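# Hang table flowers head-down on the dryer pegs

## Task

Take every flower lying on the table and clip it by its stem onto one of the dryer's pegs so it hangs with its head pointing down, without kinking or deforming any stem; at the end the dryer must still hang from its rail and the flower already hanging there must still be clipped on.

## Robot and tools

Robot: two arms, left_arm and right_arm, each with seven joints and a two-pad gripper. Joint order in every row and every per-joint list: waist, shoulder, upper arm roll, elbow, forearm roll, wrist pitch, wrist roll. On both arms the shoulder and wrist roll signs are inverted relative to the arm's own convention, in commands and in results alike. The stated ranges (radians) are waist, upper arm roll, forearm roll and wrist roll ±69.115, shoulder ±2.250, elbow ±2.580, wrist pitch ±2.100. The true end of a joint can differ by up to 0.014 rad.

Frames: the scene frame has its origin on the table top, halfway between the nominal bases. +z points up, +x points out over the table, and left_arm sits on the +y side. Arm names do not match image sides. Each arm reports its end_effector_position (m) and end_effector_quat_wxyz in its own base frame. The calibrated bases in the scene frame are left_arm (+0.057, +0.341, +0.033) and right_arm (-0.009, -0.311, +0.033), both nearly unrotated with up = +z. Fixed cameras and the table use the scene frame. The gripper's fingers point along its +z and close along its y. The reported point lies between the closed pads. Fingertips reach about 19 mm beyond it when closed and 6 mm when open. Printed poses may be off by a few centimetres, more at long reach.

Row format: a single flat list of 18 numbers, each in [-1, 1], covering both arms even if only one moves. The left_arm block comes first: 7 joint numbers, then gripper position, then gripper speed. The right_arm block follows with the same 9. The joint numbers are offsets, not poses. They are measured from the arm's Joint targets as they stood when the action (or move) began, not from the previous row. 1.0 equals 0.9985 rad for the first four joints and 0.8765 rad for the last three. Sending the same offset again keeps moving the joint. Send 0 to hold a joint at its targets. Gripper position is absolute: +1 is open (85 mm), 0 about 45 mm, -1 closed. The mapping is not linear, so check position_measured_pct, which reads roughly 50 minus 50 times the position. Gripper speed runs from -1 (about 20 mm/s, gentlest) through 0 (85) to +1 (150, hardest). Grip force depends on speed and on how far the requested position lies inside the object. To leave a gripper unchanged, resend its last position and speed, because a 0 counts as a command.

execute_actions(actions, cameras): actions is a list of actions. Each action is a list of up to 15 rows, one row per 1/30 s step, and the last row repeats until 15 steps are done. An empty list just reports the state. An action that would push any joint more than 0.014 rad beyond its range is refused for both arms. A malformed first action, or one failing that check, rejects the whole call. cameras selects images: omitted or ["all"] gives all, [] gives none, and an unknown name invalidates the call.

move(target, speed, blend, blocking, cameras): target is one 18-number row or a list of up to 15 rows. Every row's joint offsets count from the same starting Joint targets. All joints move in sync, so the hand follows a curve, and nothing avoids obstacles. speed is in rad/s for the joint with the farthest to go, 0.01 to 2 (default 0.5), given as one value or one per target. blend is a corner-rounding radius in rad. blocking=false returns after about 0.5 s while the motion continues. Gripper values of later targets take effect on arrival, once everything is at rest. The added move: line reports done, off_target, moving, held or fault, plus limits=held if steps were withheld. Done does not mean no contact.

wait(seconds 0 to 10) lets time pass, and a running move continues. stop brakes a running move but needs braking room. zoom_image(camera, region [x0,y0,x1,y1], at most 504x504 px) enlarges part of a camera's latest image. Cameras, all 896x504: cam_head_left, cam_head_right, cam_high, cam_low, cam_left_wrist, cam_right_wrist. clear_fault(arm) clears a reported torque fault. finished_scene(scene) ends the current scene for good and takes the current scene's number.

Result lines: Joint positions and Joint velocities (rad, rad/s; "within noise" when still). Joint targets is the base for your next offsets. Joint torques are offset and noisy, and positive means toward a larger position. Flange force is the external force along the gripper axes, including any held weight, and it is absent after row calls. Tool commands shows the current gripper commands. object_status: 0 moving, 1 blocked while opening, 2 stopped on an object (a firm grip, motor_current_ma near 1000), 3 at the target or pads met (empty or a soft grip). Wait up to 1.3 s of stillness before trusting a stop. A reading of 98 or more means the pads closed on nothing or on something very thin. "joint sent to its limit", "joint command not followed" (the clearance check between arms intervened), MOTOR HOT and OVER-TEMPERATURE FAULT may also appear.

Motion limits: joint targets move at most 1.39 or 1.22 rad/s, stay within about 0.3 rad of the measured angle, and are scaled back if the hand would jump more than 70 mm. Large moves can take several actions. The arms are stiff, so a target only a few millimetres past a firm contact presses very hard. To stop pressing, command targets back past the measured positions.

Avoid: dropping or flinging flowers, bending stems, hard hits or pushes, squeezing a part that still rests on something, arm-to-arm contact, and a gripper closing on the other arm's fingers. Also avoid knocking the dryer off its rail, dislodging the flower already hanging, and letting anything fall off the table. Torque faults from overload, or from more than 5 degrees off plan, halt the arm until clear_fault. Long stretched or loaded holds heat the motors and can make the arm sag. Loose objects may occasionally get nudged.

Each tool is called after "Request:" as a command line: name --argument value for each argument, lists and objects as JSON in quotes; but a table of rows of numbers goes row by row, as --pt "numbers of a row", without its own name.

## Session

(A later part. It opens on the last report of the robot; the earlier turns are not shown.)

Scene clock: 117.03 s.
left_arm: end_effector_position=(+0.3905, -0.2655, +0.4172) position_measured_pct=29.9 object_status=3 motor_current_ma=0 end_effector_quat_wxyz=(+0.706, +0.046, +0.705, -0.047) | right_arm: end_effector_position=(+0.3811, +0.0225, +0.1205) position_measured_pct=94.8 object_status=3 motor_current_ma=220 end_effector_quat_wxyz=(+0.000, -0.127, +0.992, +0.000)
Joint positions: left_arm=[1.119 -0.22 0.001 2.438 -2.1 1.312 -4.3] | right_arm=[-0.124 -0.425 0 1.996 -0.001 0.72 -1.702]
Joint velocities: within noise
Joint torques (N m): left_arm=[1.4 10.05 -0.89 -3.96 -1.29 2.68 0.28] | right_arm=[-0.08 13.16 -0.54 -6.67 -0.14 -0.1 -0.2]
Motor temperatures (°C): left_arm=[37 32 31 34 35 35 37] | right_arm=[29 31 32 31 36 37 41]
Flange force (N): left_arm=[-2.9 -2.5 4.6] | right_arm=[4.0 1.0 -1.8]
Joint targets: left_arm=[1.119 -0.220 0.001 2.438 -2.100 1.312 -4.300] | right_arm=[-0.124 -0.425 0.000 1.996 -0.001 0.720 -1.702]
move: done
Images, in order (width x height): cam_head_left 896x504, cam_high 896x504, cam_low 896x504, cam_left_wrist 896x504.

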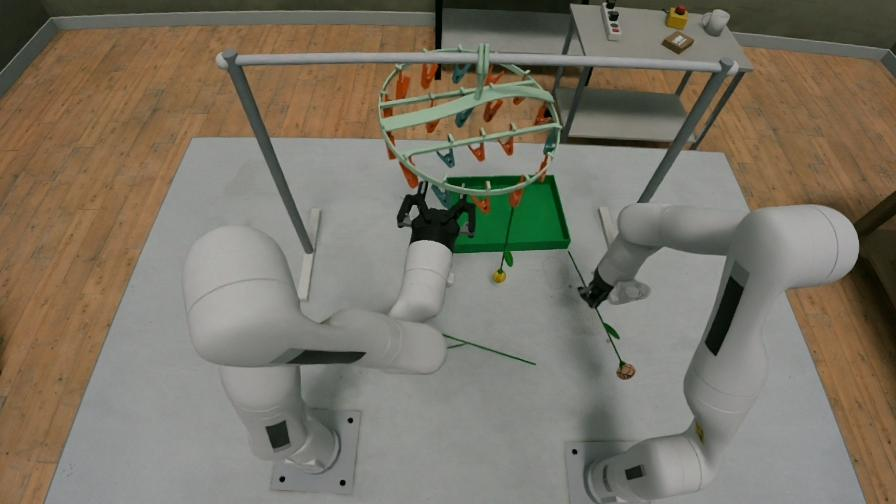

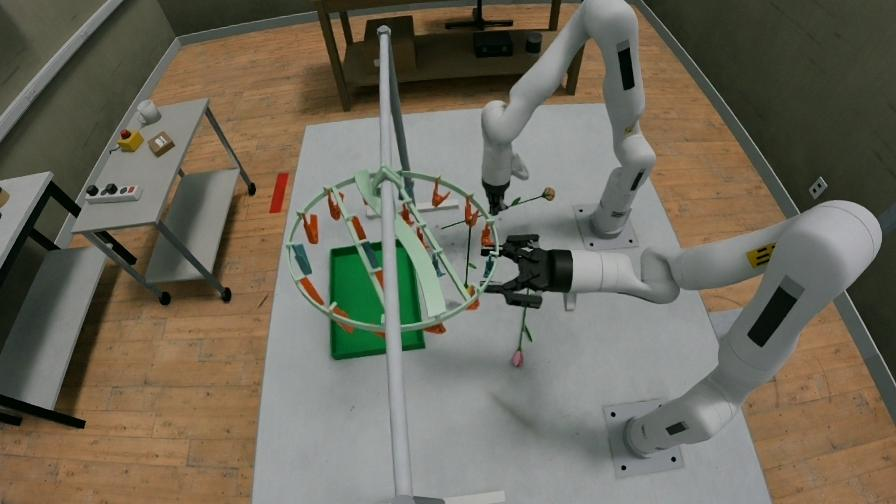

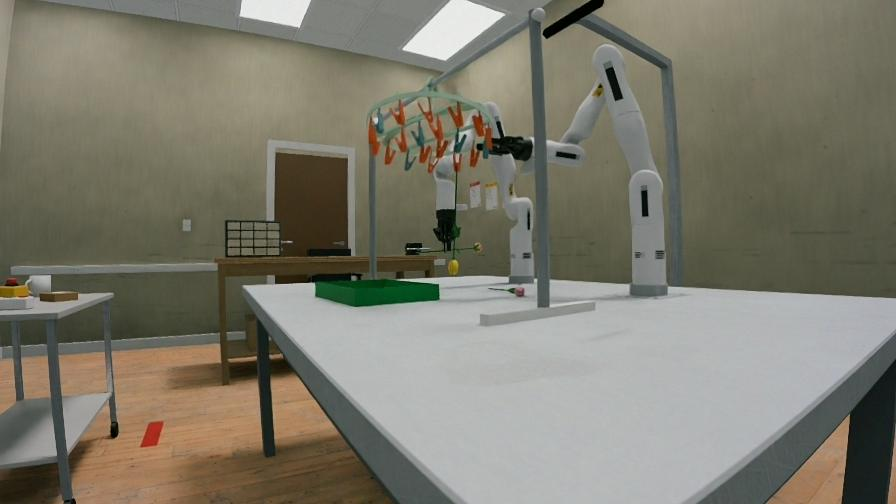

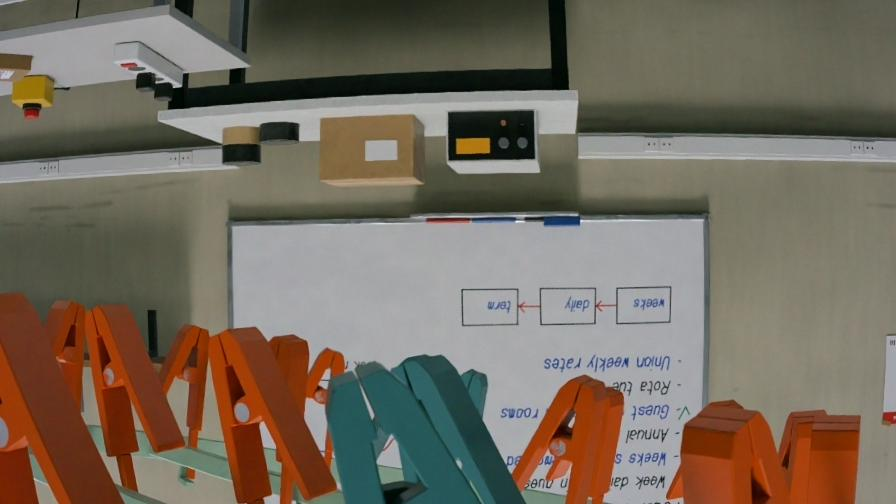

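Request:
move --target '[0,0,0,0,0,0,0,0.0,-1,0,0,0,0,0,0,0,-0.9,-1]' --cameras '["cam_left_wrist","cam_head_left"]'

Request:
zoom_image --camera "cam_head_left" --region '[380, 150, 500, 270]'

Request:
move --target '[0,0,0,0,0,0,0,-0.25,-1,0,0,0,0,0,0,0,-0.9,-1]' --cameras '["cam_left_wrist","cam_head_left"]'

Request:
zoom_image --camera "cam_head_left" --region '[380, 150, 500, 270]'

Scene clock: 119.33 s.
left_arm: end_effector_position=(+0.3904, -0.2655, +0.4172) position_measured_pct=49.8 object_status=0 motor_current_ma=0 end_effector_quat_wxyz=(+0.706, +0.046, +0.706, -0.047) | right_arm: end_effector_position=(+0.3811, +0.0225, +0.1205) position_measured_pct=94.8 object_status=3 motor_current_ma=220 end_effector_quat_wxyz=(+0.000, -0.127, +0.992, +0.000)
Joint positions: left_arm=[1.119 -0.22 0.001 2.438 -2.1 1.312 -4.3] | right_arm=[-0.124 -0.425 0 1.996 -0.001 0.72 -1.702]
Joint velocities: within noise
Joint torques (N m): left_arm=[1.4 10.01 -0.94 -3.97 -1.33 2.7 0.33] | right_arm=[-0.03 13.25 -0.4 -6.64 -0.16 -0.16 -0.16]
Motor temperatures (°C): left_arm=[37 32 31 34 35 35 37] | right_arm=[29 31 32 31 36 37 41]
Flange force (N): left_arm=[-2.9 -2.5 4.5] | right_arm=[3.7 1.0 -1.8]
Joint targets: left_arm=[1.119 -0.220 0.001 2.438 -2.100 1.312 -4.300] | right_arm=[-0.124 -0.425 0.000 1.996 -0.001 0.720 -1.702]
move: done
Images, in order (width x height): cam_head_left 896x504, cam_left_wrist 896x504.

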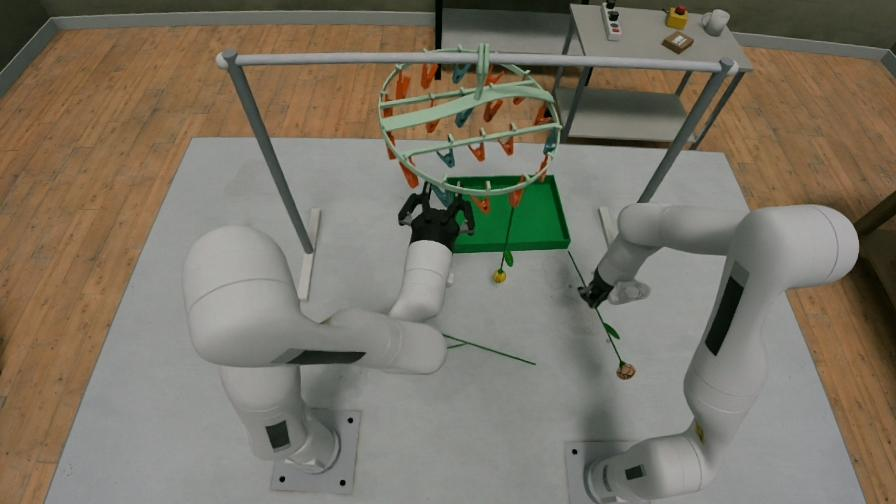

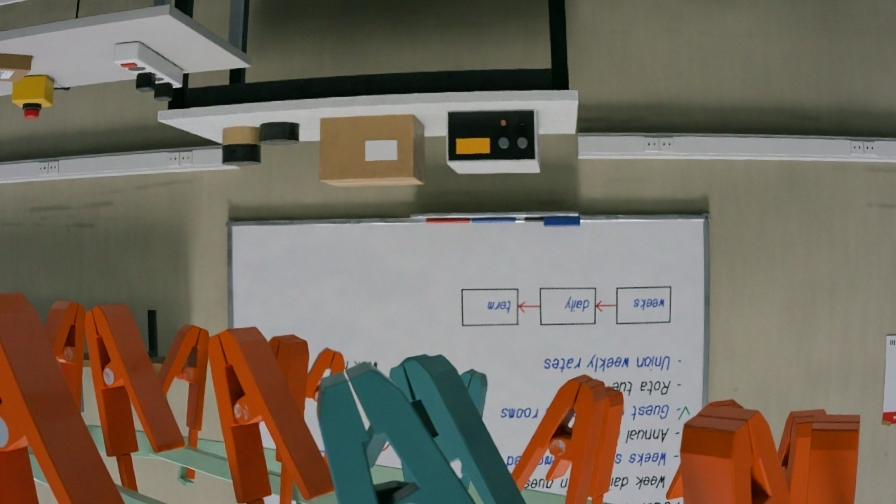

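Scaled by 4.200 from the camera's 896x504 image, which has a finer 1280x720 frame.

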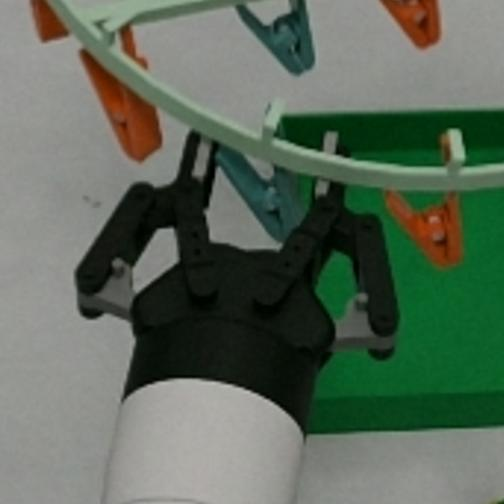

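Scene clock: 120.17 s.
left_arm: end_effector_position=(+0.3904, -0.2655, +0.4172) position_measured_pct=62.3 object_status=0 motor_current_ma=0 end_effector_quat_wxyz=(+0.706, +0.046, +0.706, -0.047) | right_arm: end_effector_position=(+0.3811, +0.0225, +0.1205) position_measured_pct=94.8 object_status=3 motor_current_ma=220 end_effector_quat_wxyz=(+0.000, -0.127, +0.992, +0.000)
Joint positions: left_arm=[1.119 -0.22 0.001 2.438 -2.1 1.312 -4.3] | right_arm=[-0.124 -0.425 0 1.996 -0.001 0.72 -1.702]
Joint velocities: within noise
Joint torques (N m): left_arm=[1.33 10.05 -0.9 -3.93 -1.32 2.69 0.34] | right_arm=[-0.09 13.17 -0.53 -6.61 -0.13 -0.17 -0.15]
Motor temperatures (°C): left_arm=[37 32 31 34 35 35 37] | right_arm=[29 31 32 31 36 37 41]
Flange force (N): left_arm=[-2.8 -2.7 4.5] | right_arm=[3.7 0.8 -2.1]
Joint targets: left_arm=[1.119 -0.220 0.001 2.438 -2.100 1.312 -4.300] | right_arm=[-0.124 -0.425 0.000 1.996 -0.001 0.720 -1.702]
move: done
Images, in order (width x height): cam_head_left 896x504, cam_left_wrist 896x504.

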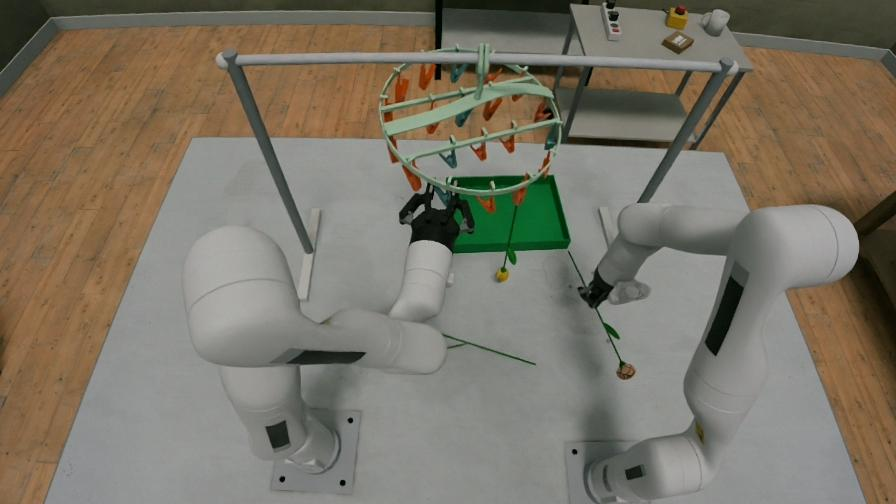

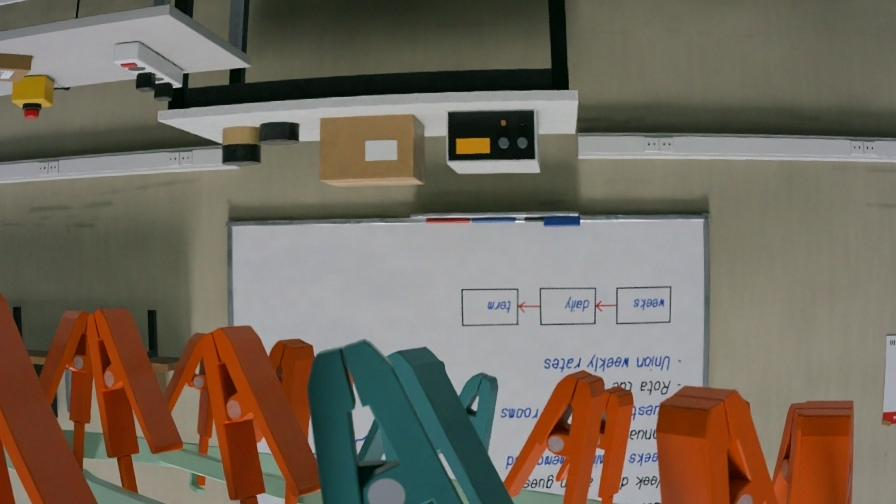

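Scaled by 4.200 from the camera's 896x504 image, which has a finer 1280x720 frame.

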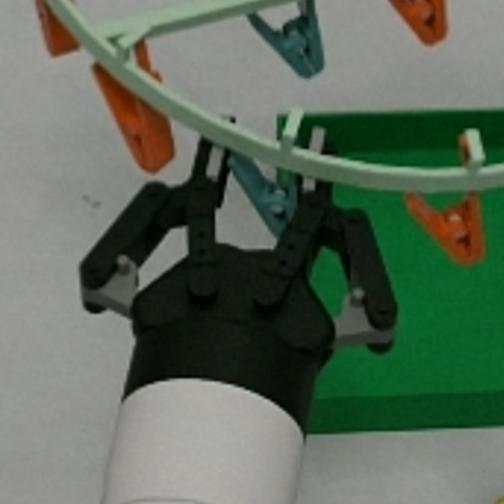

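Request:
move --target '[0,0,0,0,0,0,0,-0.4,-1,0,0,0,0,0,0,0,-0.9,-1]' --cameras '["cam_left_wrist","cam_head_left"]'

Request:
wait --seconds 1.5 --cameras '["cam_left_wrist","cam_head_left","cam_high"]'

Request:
zoom_image --camera "cam_head_left" --region '[380, 150, 500, 270]'

Request:
zoom_image --camera "cam_high" --region '[440, 200, 600, 320]'

Scene clock: 121.73 s.
left_arm: end_effector_position=(+0.3904, -0.2655, +0.4172) position_measured_pct=70.1 object_status=0 motor_current_ma=90 end_effector_quat_wxyz=(+0.706, +0.046, +0.706, -0.047) | right_arm: end_effector_position=(+0.3811, +0.0225, +0.1205) position_measured_pct=94.8 object_status=3 motor_current_ma=220 end_effector_quat_wxyz=(+0.000, -0.127, +0.992, +0.000)
Joint positions: left_arm=[1.119 -0.22 0.001 2.438 -2.1 1.312 -4.3] | right_arm=[-0.124 -0.425 0 1.996 -0.001 0.72 -1.702]
Joint velocities: within noise
Joint torques (N m): left_arm=[1.28 10.07 -0.89 -3.99 -1.35 2.69 0.31] | right_arm=[-0.03 13.21 -0.46 -6.63 -0.11 -0.21 -0.21]
Motor temperatures (°C): left_arm=[37 32 31 34 35 35 37] | right_arm=[29 31 32 31 36 37 41]
Flange force (N): left_arm=[-2.8 -2.8 4.1] | right_arm=[3.6 1.1 -2.1]
Joint targets: left_arm=[1.119 -0.220 0.001 2.438 -2.100 1.312 -4.300] | right_arm=[-0.124 -0.425 0.000 1.996 -0.001 0.720 -1.702]
move: done
Images, in order (width x height): cam_head_left 896x504, cam_left_wrist 896x504.

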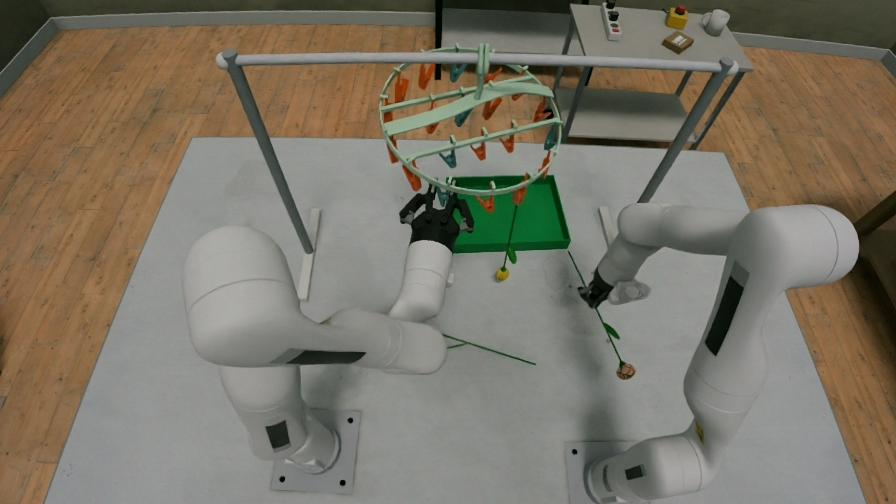

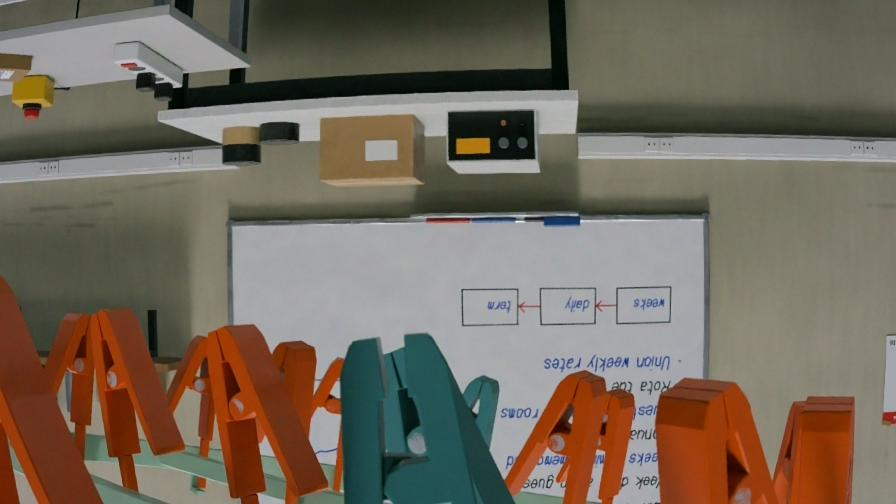

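Scene clock: 123.23 s.
left_arm: end_effector_position=(+0.3904, -0.2655, +0.4172) position_measured_pct=70.1 object_status=3 motor_current_ma=90 end_effector_quat_wxyz=(+0.706, +0.046, +0.706, -0.047) | right_arm: end_effector_position=(+0.3811, +0.0225, +0.1205) position_measured_pct=94.8 object_status=3 motor_current_ma=220 end_effector_quat_wxyz=(+0.000, -0.127, +0.992, +0.000)
Joint positions: left_arm=[1.119 -0.22 0.001 2.438 -2.1 1.312 -4.3] | right_arm=[-0.124 -0.425 0 1.996 -0.001 0.72 -1.702]
Joint velocities: within noise
Joint torques (N m): left_arm=[1.26 10.07 -0.91 -4.03 -1.29 2.69 0.3] | right_arm=[0.05 13.15 -0.47 -6.69 -0.08 -0.16 -0.2]
Motor temperatures (°C): left_arm=[37 32 31 34 35 35 37] | right_arm=[29 31 32 31 36 37 41]
Flange force (N): left_arm=[-2.7 -2.6 4.2] | right_arm=[3.9 1.4 -2.0]
Joint targets: left_arm=[1.119 -0.220 0.001 2.438 -2.100 1.312 -4.300] | right_arm=[-0.124 -0.425 0.000 1.996 -0.001 0.720 -1.702]
Tool commands: left_gripper/position=-0.4 left_gripper/speed=-1.0 right_gripper/position=-0.9 right_gripper/speed=-1.0
wait: 1.50 s; at rest by 0.17 s
Images, in order (width x height): cam_head_left 896x504, cam_high 896x504, cam_left_wrist 896x504.

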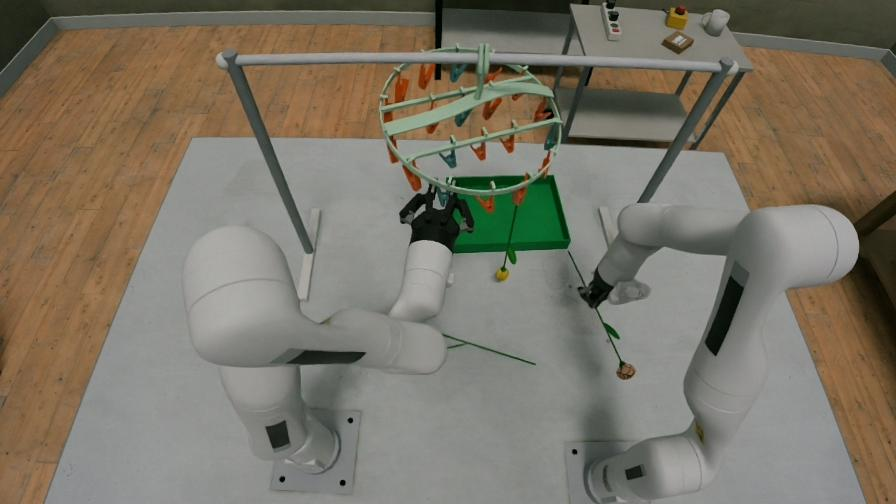

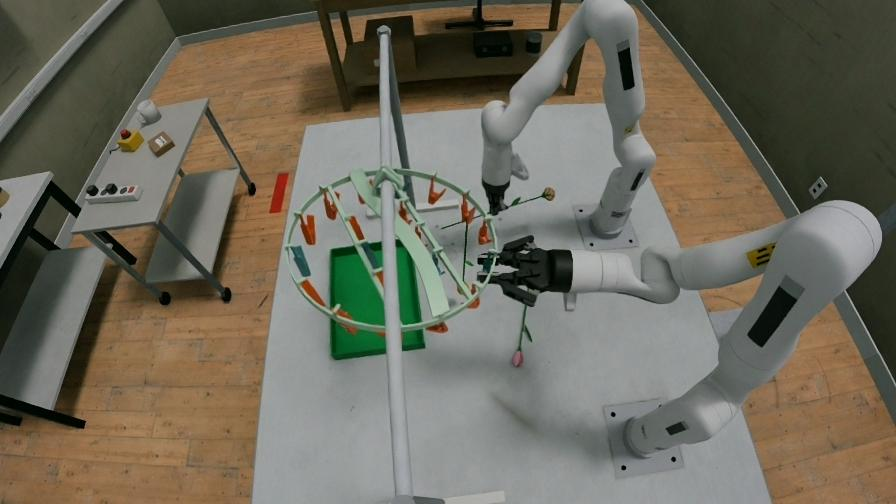

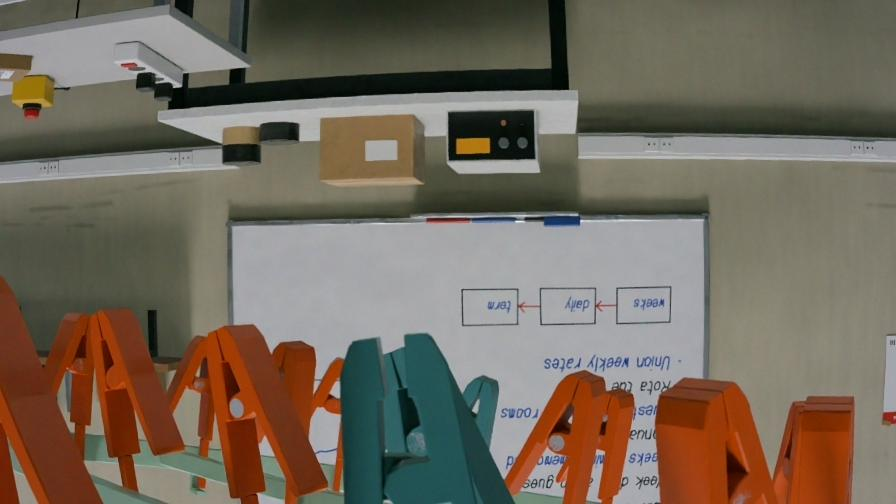

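Scaled by 4.200 from the camera's 896x504 image, which has a finer 1280x720 frame.

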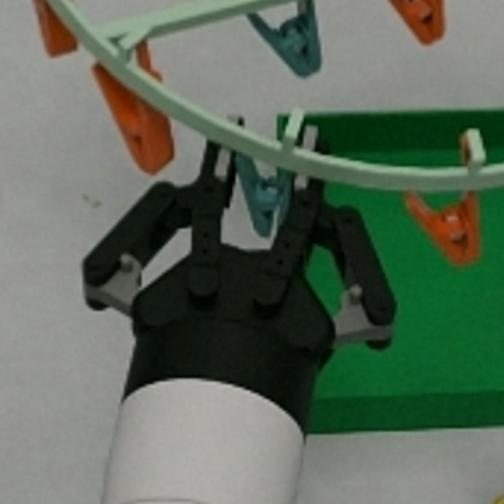

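Scaled by 3.150 from the camera's 896x504 image, which has a finer 1280x720 frame.

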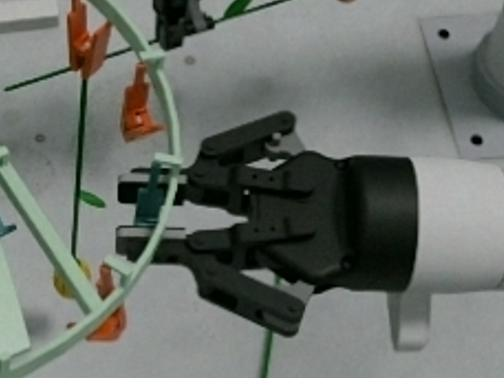

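Request:
move --target '[0,0,0,0,0,0,0,-0.55,-1,0,0,0,0,0,0,0,-0.9,-1]' --cameras '["cam_left_wrist"]'

Request:
wait --seconds 1.5 --cameras '["cam_left_wrist","cam_head_left","cam_high","cam_low"]'

Request:
zoom_image --camera "cam_low" --region '[440, 100, 560, 190]'

Scene clock: 124.27 s.
left_arm: end_effector_position=(+0.3904, -0.2655, +0.4172) position_measured_pct=76.2 object_status=0 motor_current_ma=410 end_effector_quat_wxyz=(+0.706, +0.046, +0.706, -0.047) | right_arm: end_effector_position=(+0.3811, +0.0225, +0.1205) position_measured_pct=94.8 object_status=3 motor_current_ma=220 end_effector_quat_wxyz=(+0.000, -0.127, +0.992, +0.000)
Joint positions: left_arm=[1.119 -0.22 0.001 2.438 -2.1 1.312 -4.3] | right_arm=[-0.124 -0.425 0 1.996 -0.001 0.72 -1.702]
Joint velocities: within noise
Joint torques (N m): left_arm=[1.31 10.05 -0.96 -3.98 -1.32 2.72 0.33] | right_arm=[-0.09 13.21 -0.5 -6.64 -0.12 -0.11 -0.19]
Motor temperatures (°C): left_arm=[37 32 31 34 35 35 37] | right_arm=[29 31 32 31 36 37 41]
Flange force (N): left_arm=[-2.9 -2.7 4.3] | right_arm=[3.8 1.0 -1.7]
Joint targets: left_arm=[1.119 -0.220 0.001 2.438 -2.100 1.312 -4.300] | right_arm=[-0.124 -0.425 0.000 1.996 -0.001 0.720 -1.702]
move: done
Images, in order (width x height): cam_left_wrist 896x504.

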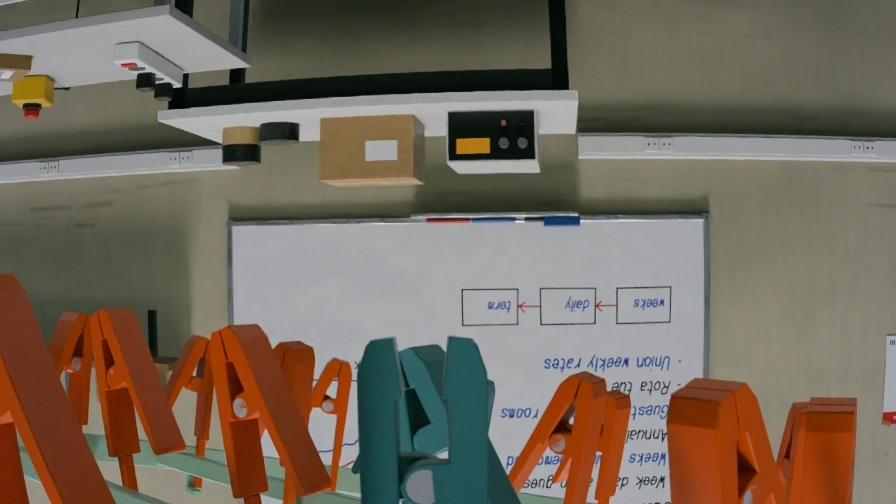

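Scene clock: 125.77 s.
left_arm: end_effector_position=(+0.3904, -0.2655, +0.4172) position_measured_pct=77.1 object_status=2 motor_current_ma=1000 end_effector_quat_wxyz=(+0.706, +0.046, +0.706, -0.047) | right_arm: end_effector_position=(+0.3811, +0.0225, +0.1205) position_measured_pct=94.8 object_status=3 motor_current_ma=220 end_effector_quat_wxyz=(+0.000, -0.127, +0.992, +0.000)
Joint positions: left_arm=[1.119 -0.22 0.001 2.438 -2.1 1.312 -4.3] | right_arm=[-0.124 -0.425 0 1.996 -0.001 0.72 -1.702]
Joint velocities: within noise
Joint torques (N m): left_arm=[1.34 10.06 -1.04 -3.95 -1.34 2.74 0.32] | right_arm=[-0.08 13.23 -0.53 -6.72 -0.16 -0.1 -0.18]
Motor temperatures (°C): left_arm=[37 32 31 34 35 35 37] | right_arm=[29 31 32 31 36 37 41]
Flange force (N): left_arm=[-2.9 -2.8 4.3] | right_arm=[4.0 1.0 -1.6]
Joint targets: left_arm=[1.119 -0.220 0.001 2.438 -2.100 1.312 -4.300] | right_arm=[-0.124 -0.425 0.000 1.996 -0.001 0.720 -1.702]
Tool commands: left_gripper/position=-0.55 left_gripper/speed=-1.0 right_gripper/position=-0.9 right_gripper/speed=-1.0
wait: 1.50 s; at rest by 0.43 s
Images, in order (width x height): cam_head_left 896x504, cam_high 896x504, cam_low 896x504, cam_left_wrist 896x504.

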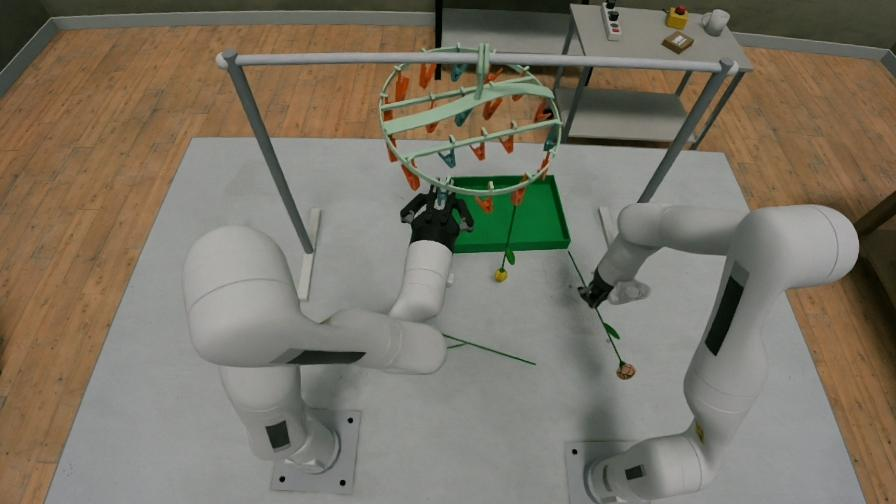

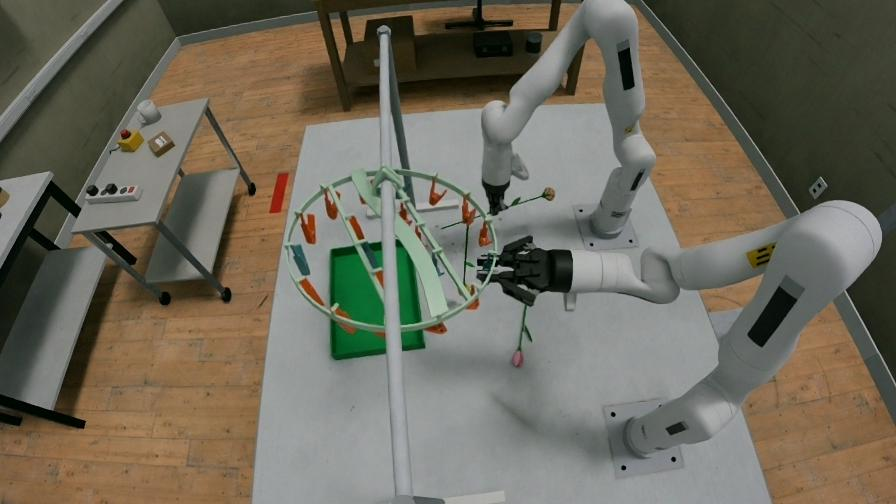

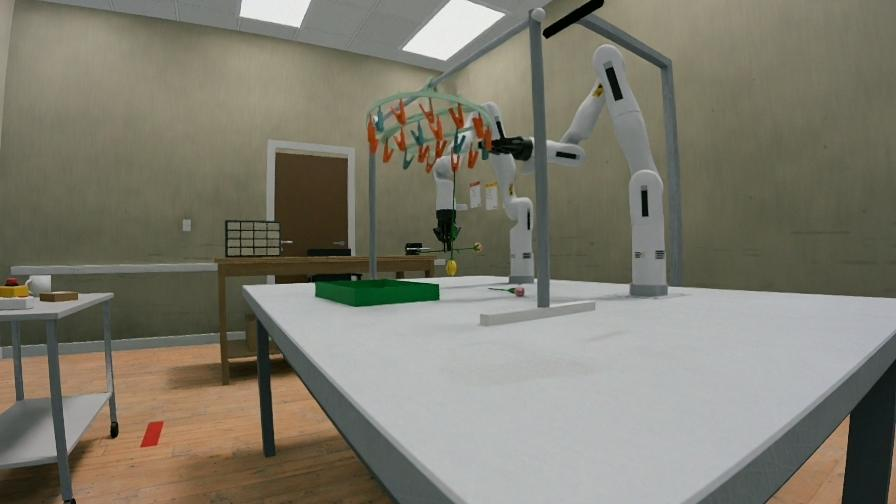

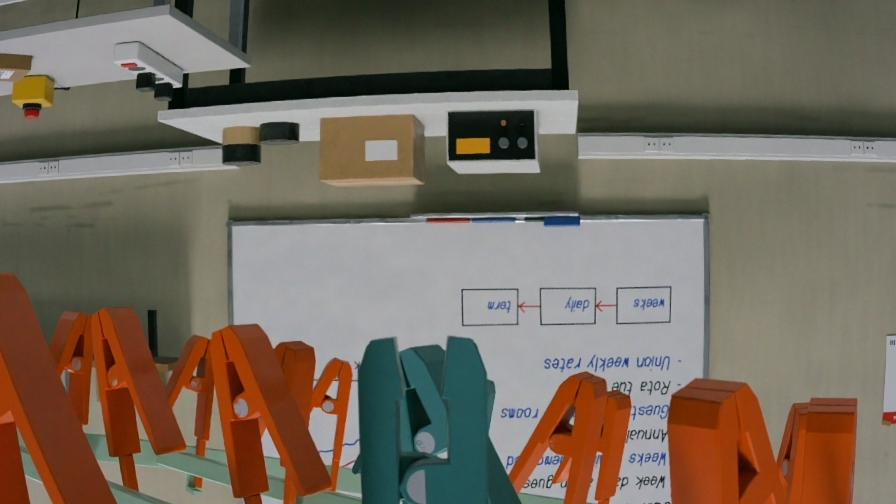

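Scaled by 4.200 from the camera's 896x504 image, which has a finer 1280x720 frame.

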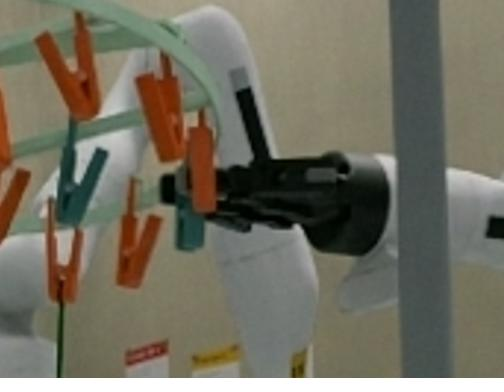

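Request:
move --pt "0 0 0 0 0 0 0 -0.55 -1 0 0.2089 0 0.1989 0 0.0121 0 -0.9 -1" --pt "0 0 0 0 0 0 0 -0.55 -1 -0.6301 0.2089 0 0.1989 0.0011 0.0121 0.1495 -0.9 -1" --pt "0 0 0 0 0 0 0 -0.55 -1 -0.6301 0.226 0 0.3362 0.0011 -0.8568 0.1495 -0.9 -1" --speed 0.35

Scene clock: 136.17 s.
left_arm: end_effector_position=(+0.3904, -0.2655, +0.4172) position_measured_pct=77.1 object_status=2 motor_current_ma=1000 end_effector_quat_wxyz=(+0.706, +0.046, +0.706, -0.047) | right_arm: end_effector_position=(+0.3451, +0.2893, +0.1902) position_measured_pct=94.8 object_status=3 motor_current_ma=220 end_effector_quat_wxyz=(+0.293, -0.349, +0.882, +0.116)
Joint positions: left_arm=[1.119 -0.22 0.001 2.438 -2.1 1.312 -4.3] | right_arm=[-0.753 -0.199 0 2.332 0 -0.031 -1.571]
Joint velocities: within noise
Joint torques (N m): left_arm=[1.38 10.06 -0.92 -4.07 -1.3 2.75 0.32] | right_arm=[-0.02 9.94 -0.62 -7.8 -0.16 -1.89 -0.16]
Motor temperatures (°C): left_arm=[37 32 31 34 35 35 37] | right_arm=[29 31 32 31 36 37 41]
Flange force (N): left_arm=[-2.7 -2.3 4.5] | right_arm=no reading
Joint targets: left_arm=[1.119 -0.220 0.001 2.438 -2.100 1.312 -4.300] | right_arm=[-0.753 -0.199 0.000 2.332 0.000 -0.031 -1.571]
move: done

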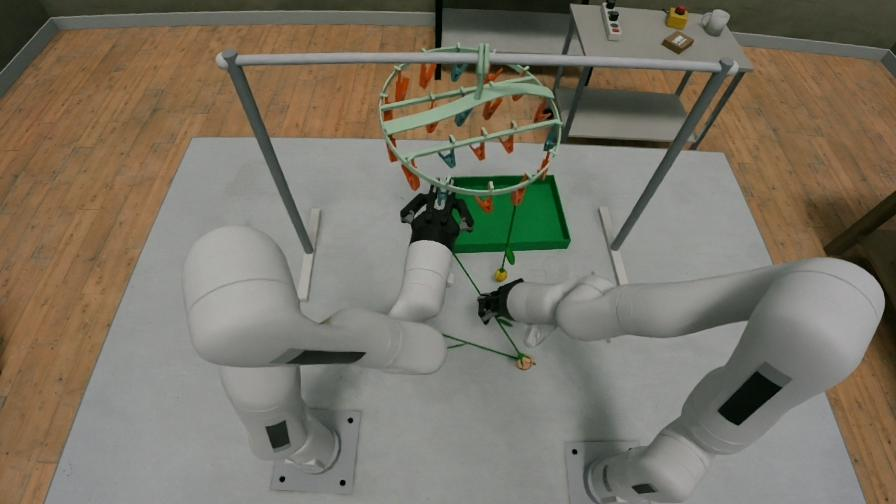

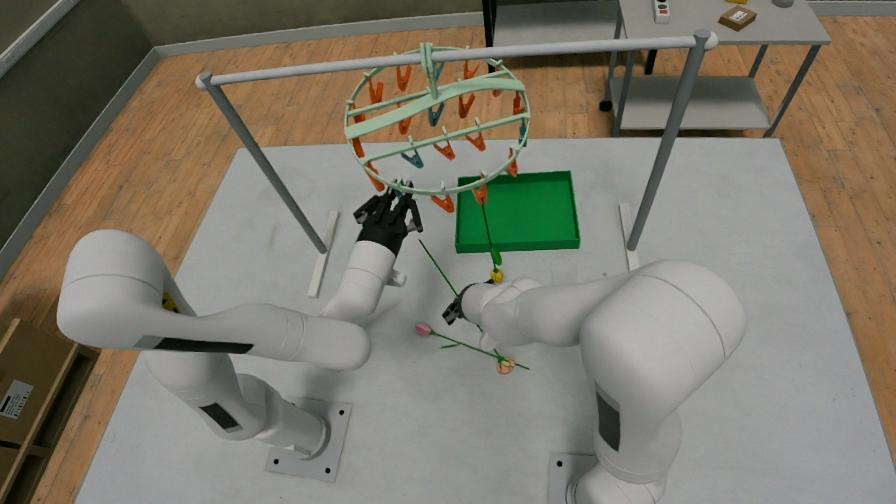

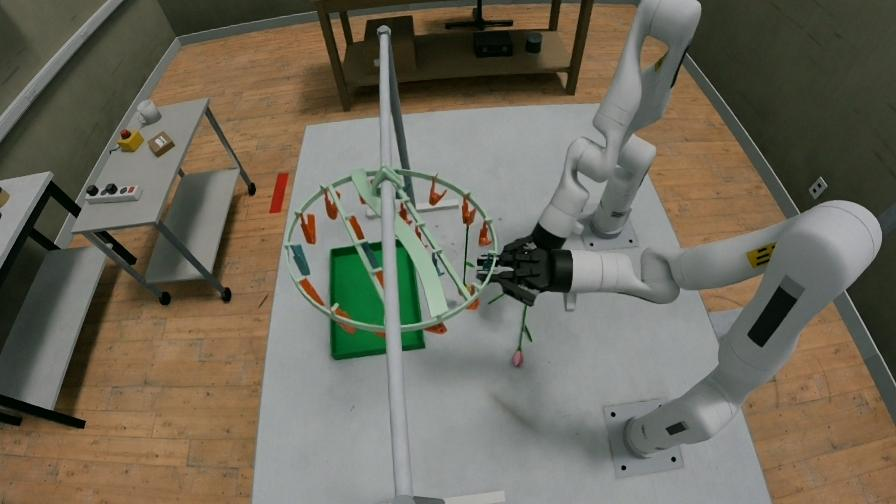

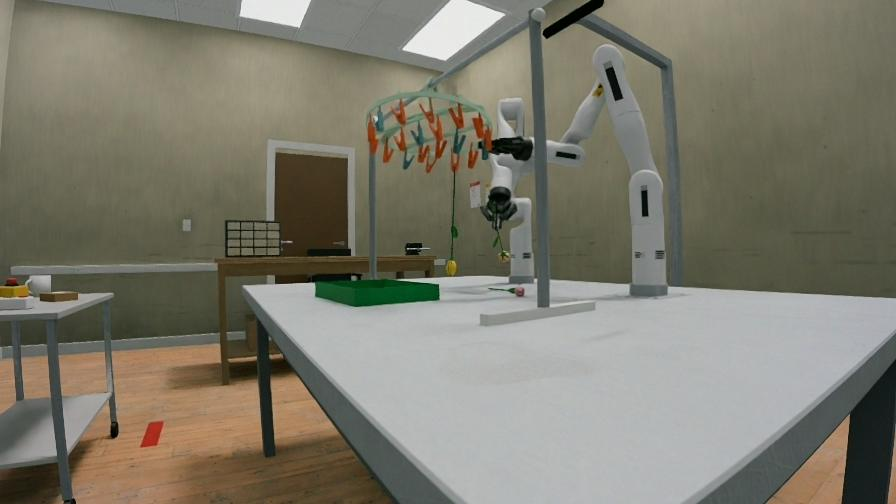

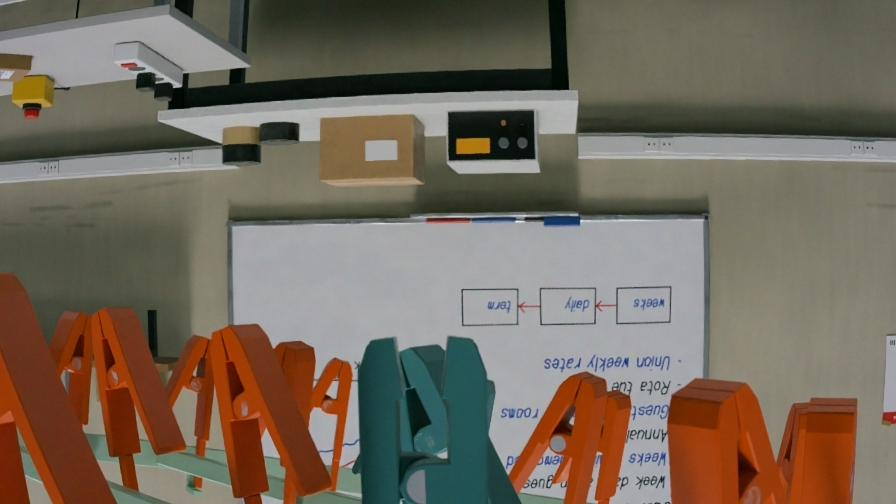

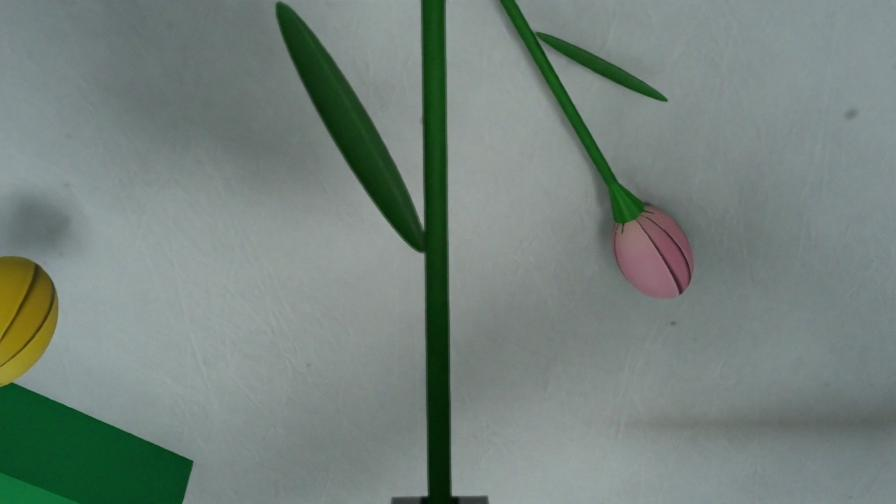

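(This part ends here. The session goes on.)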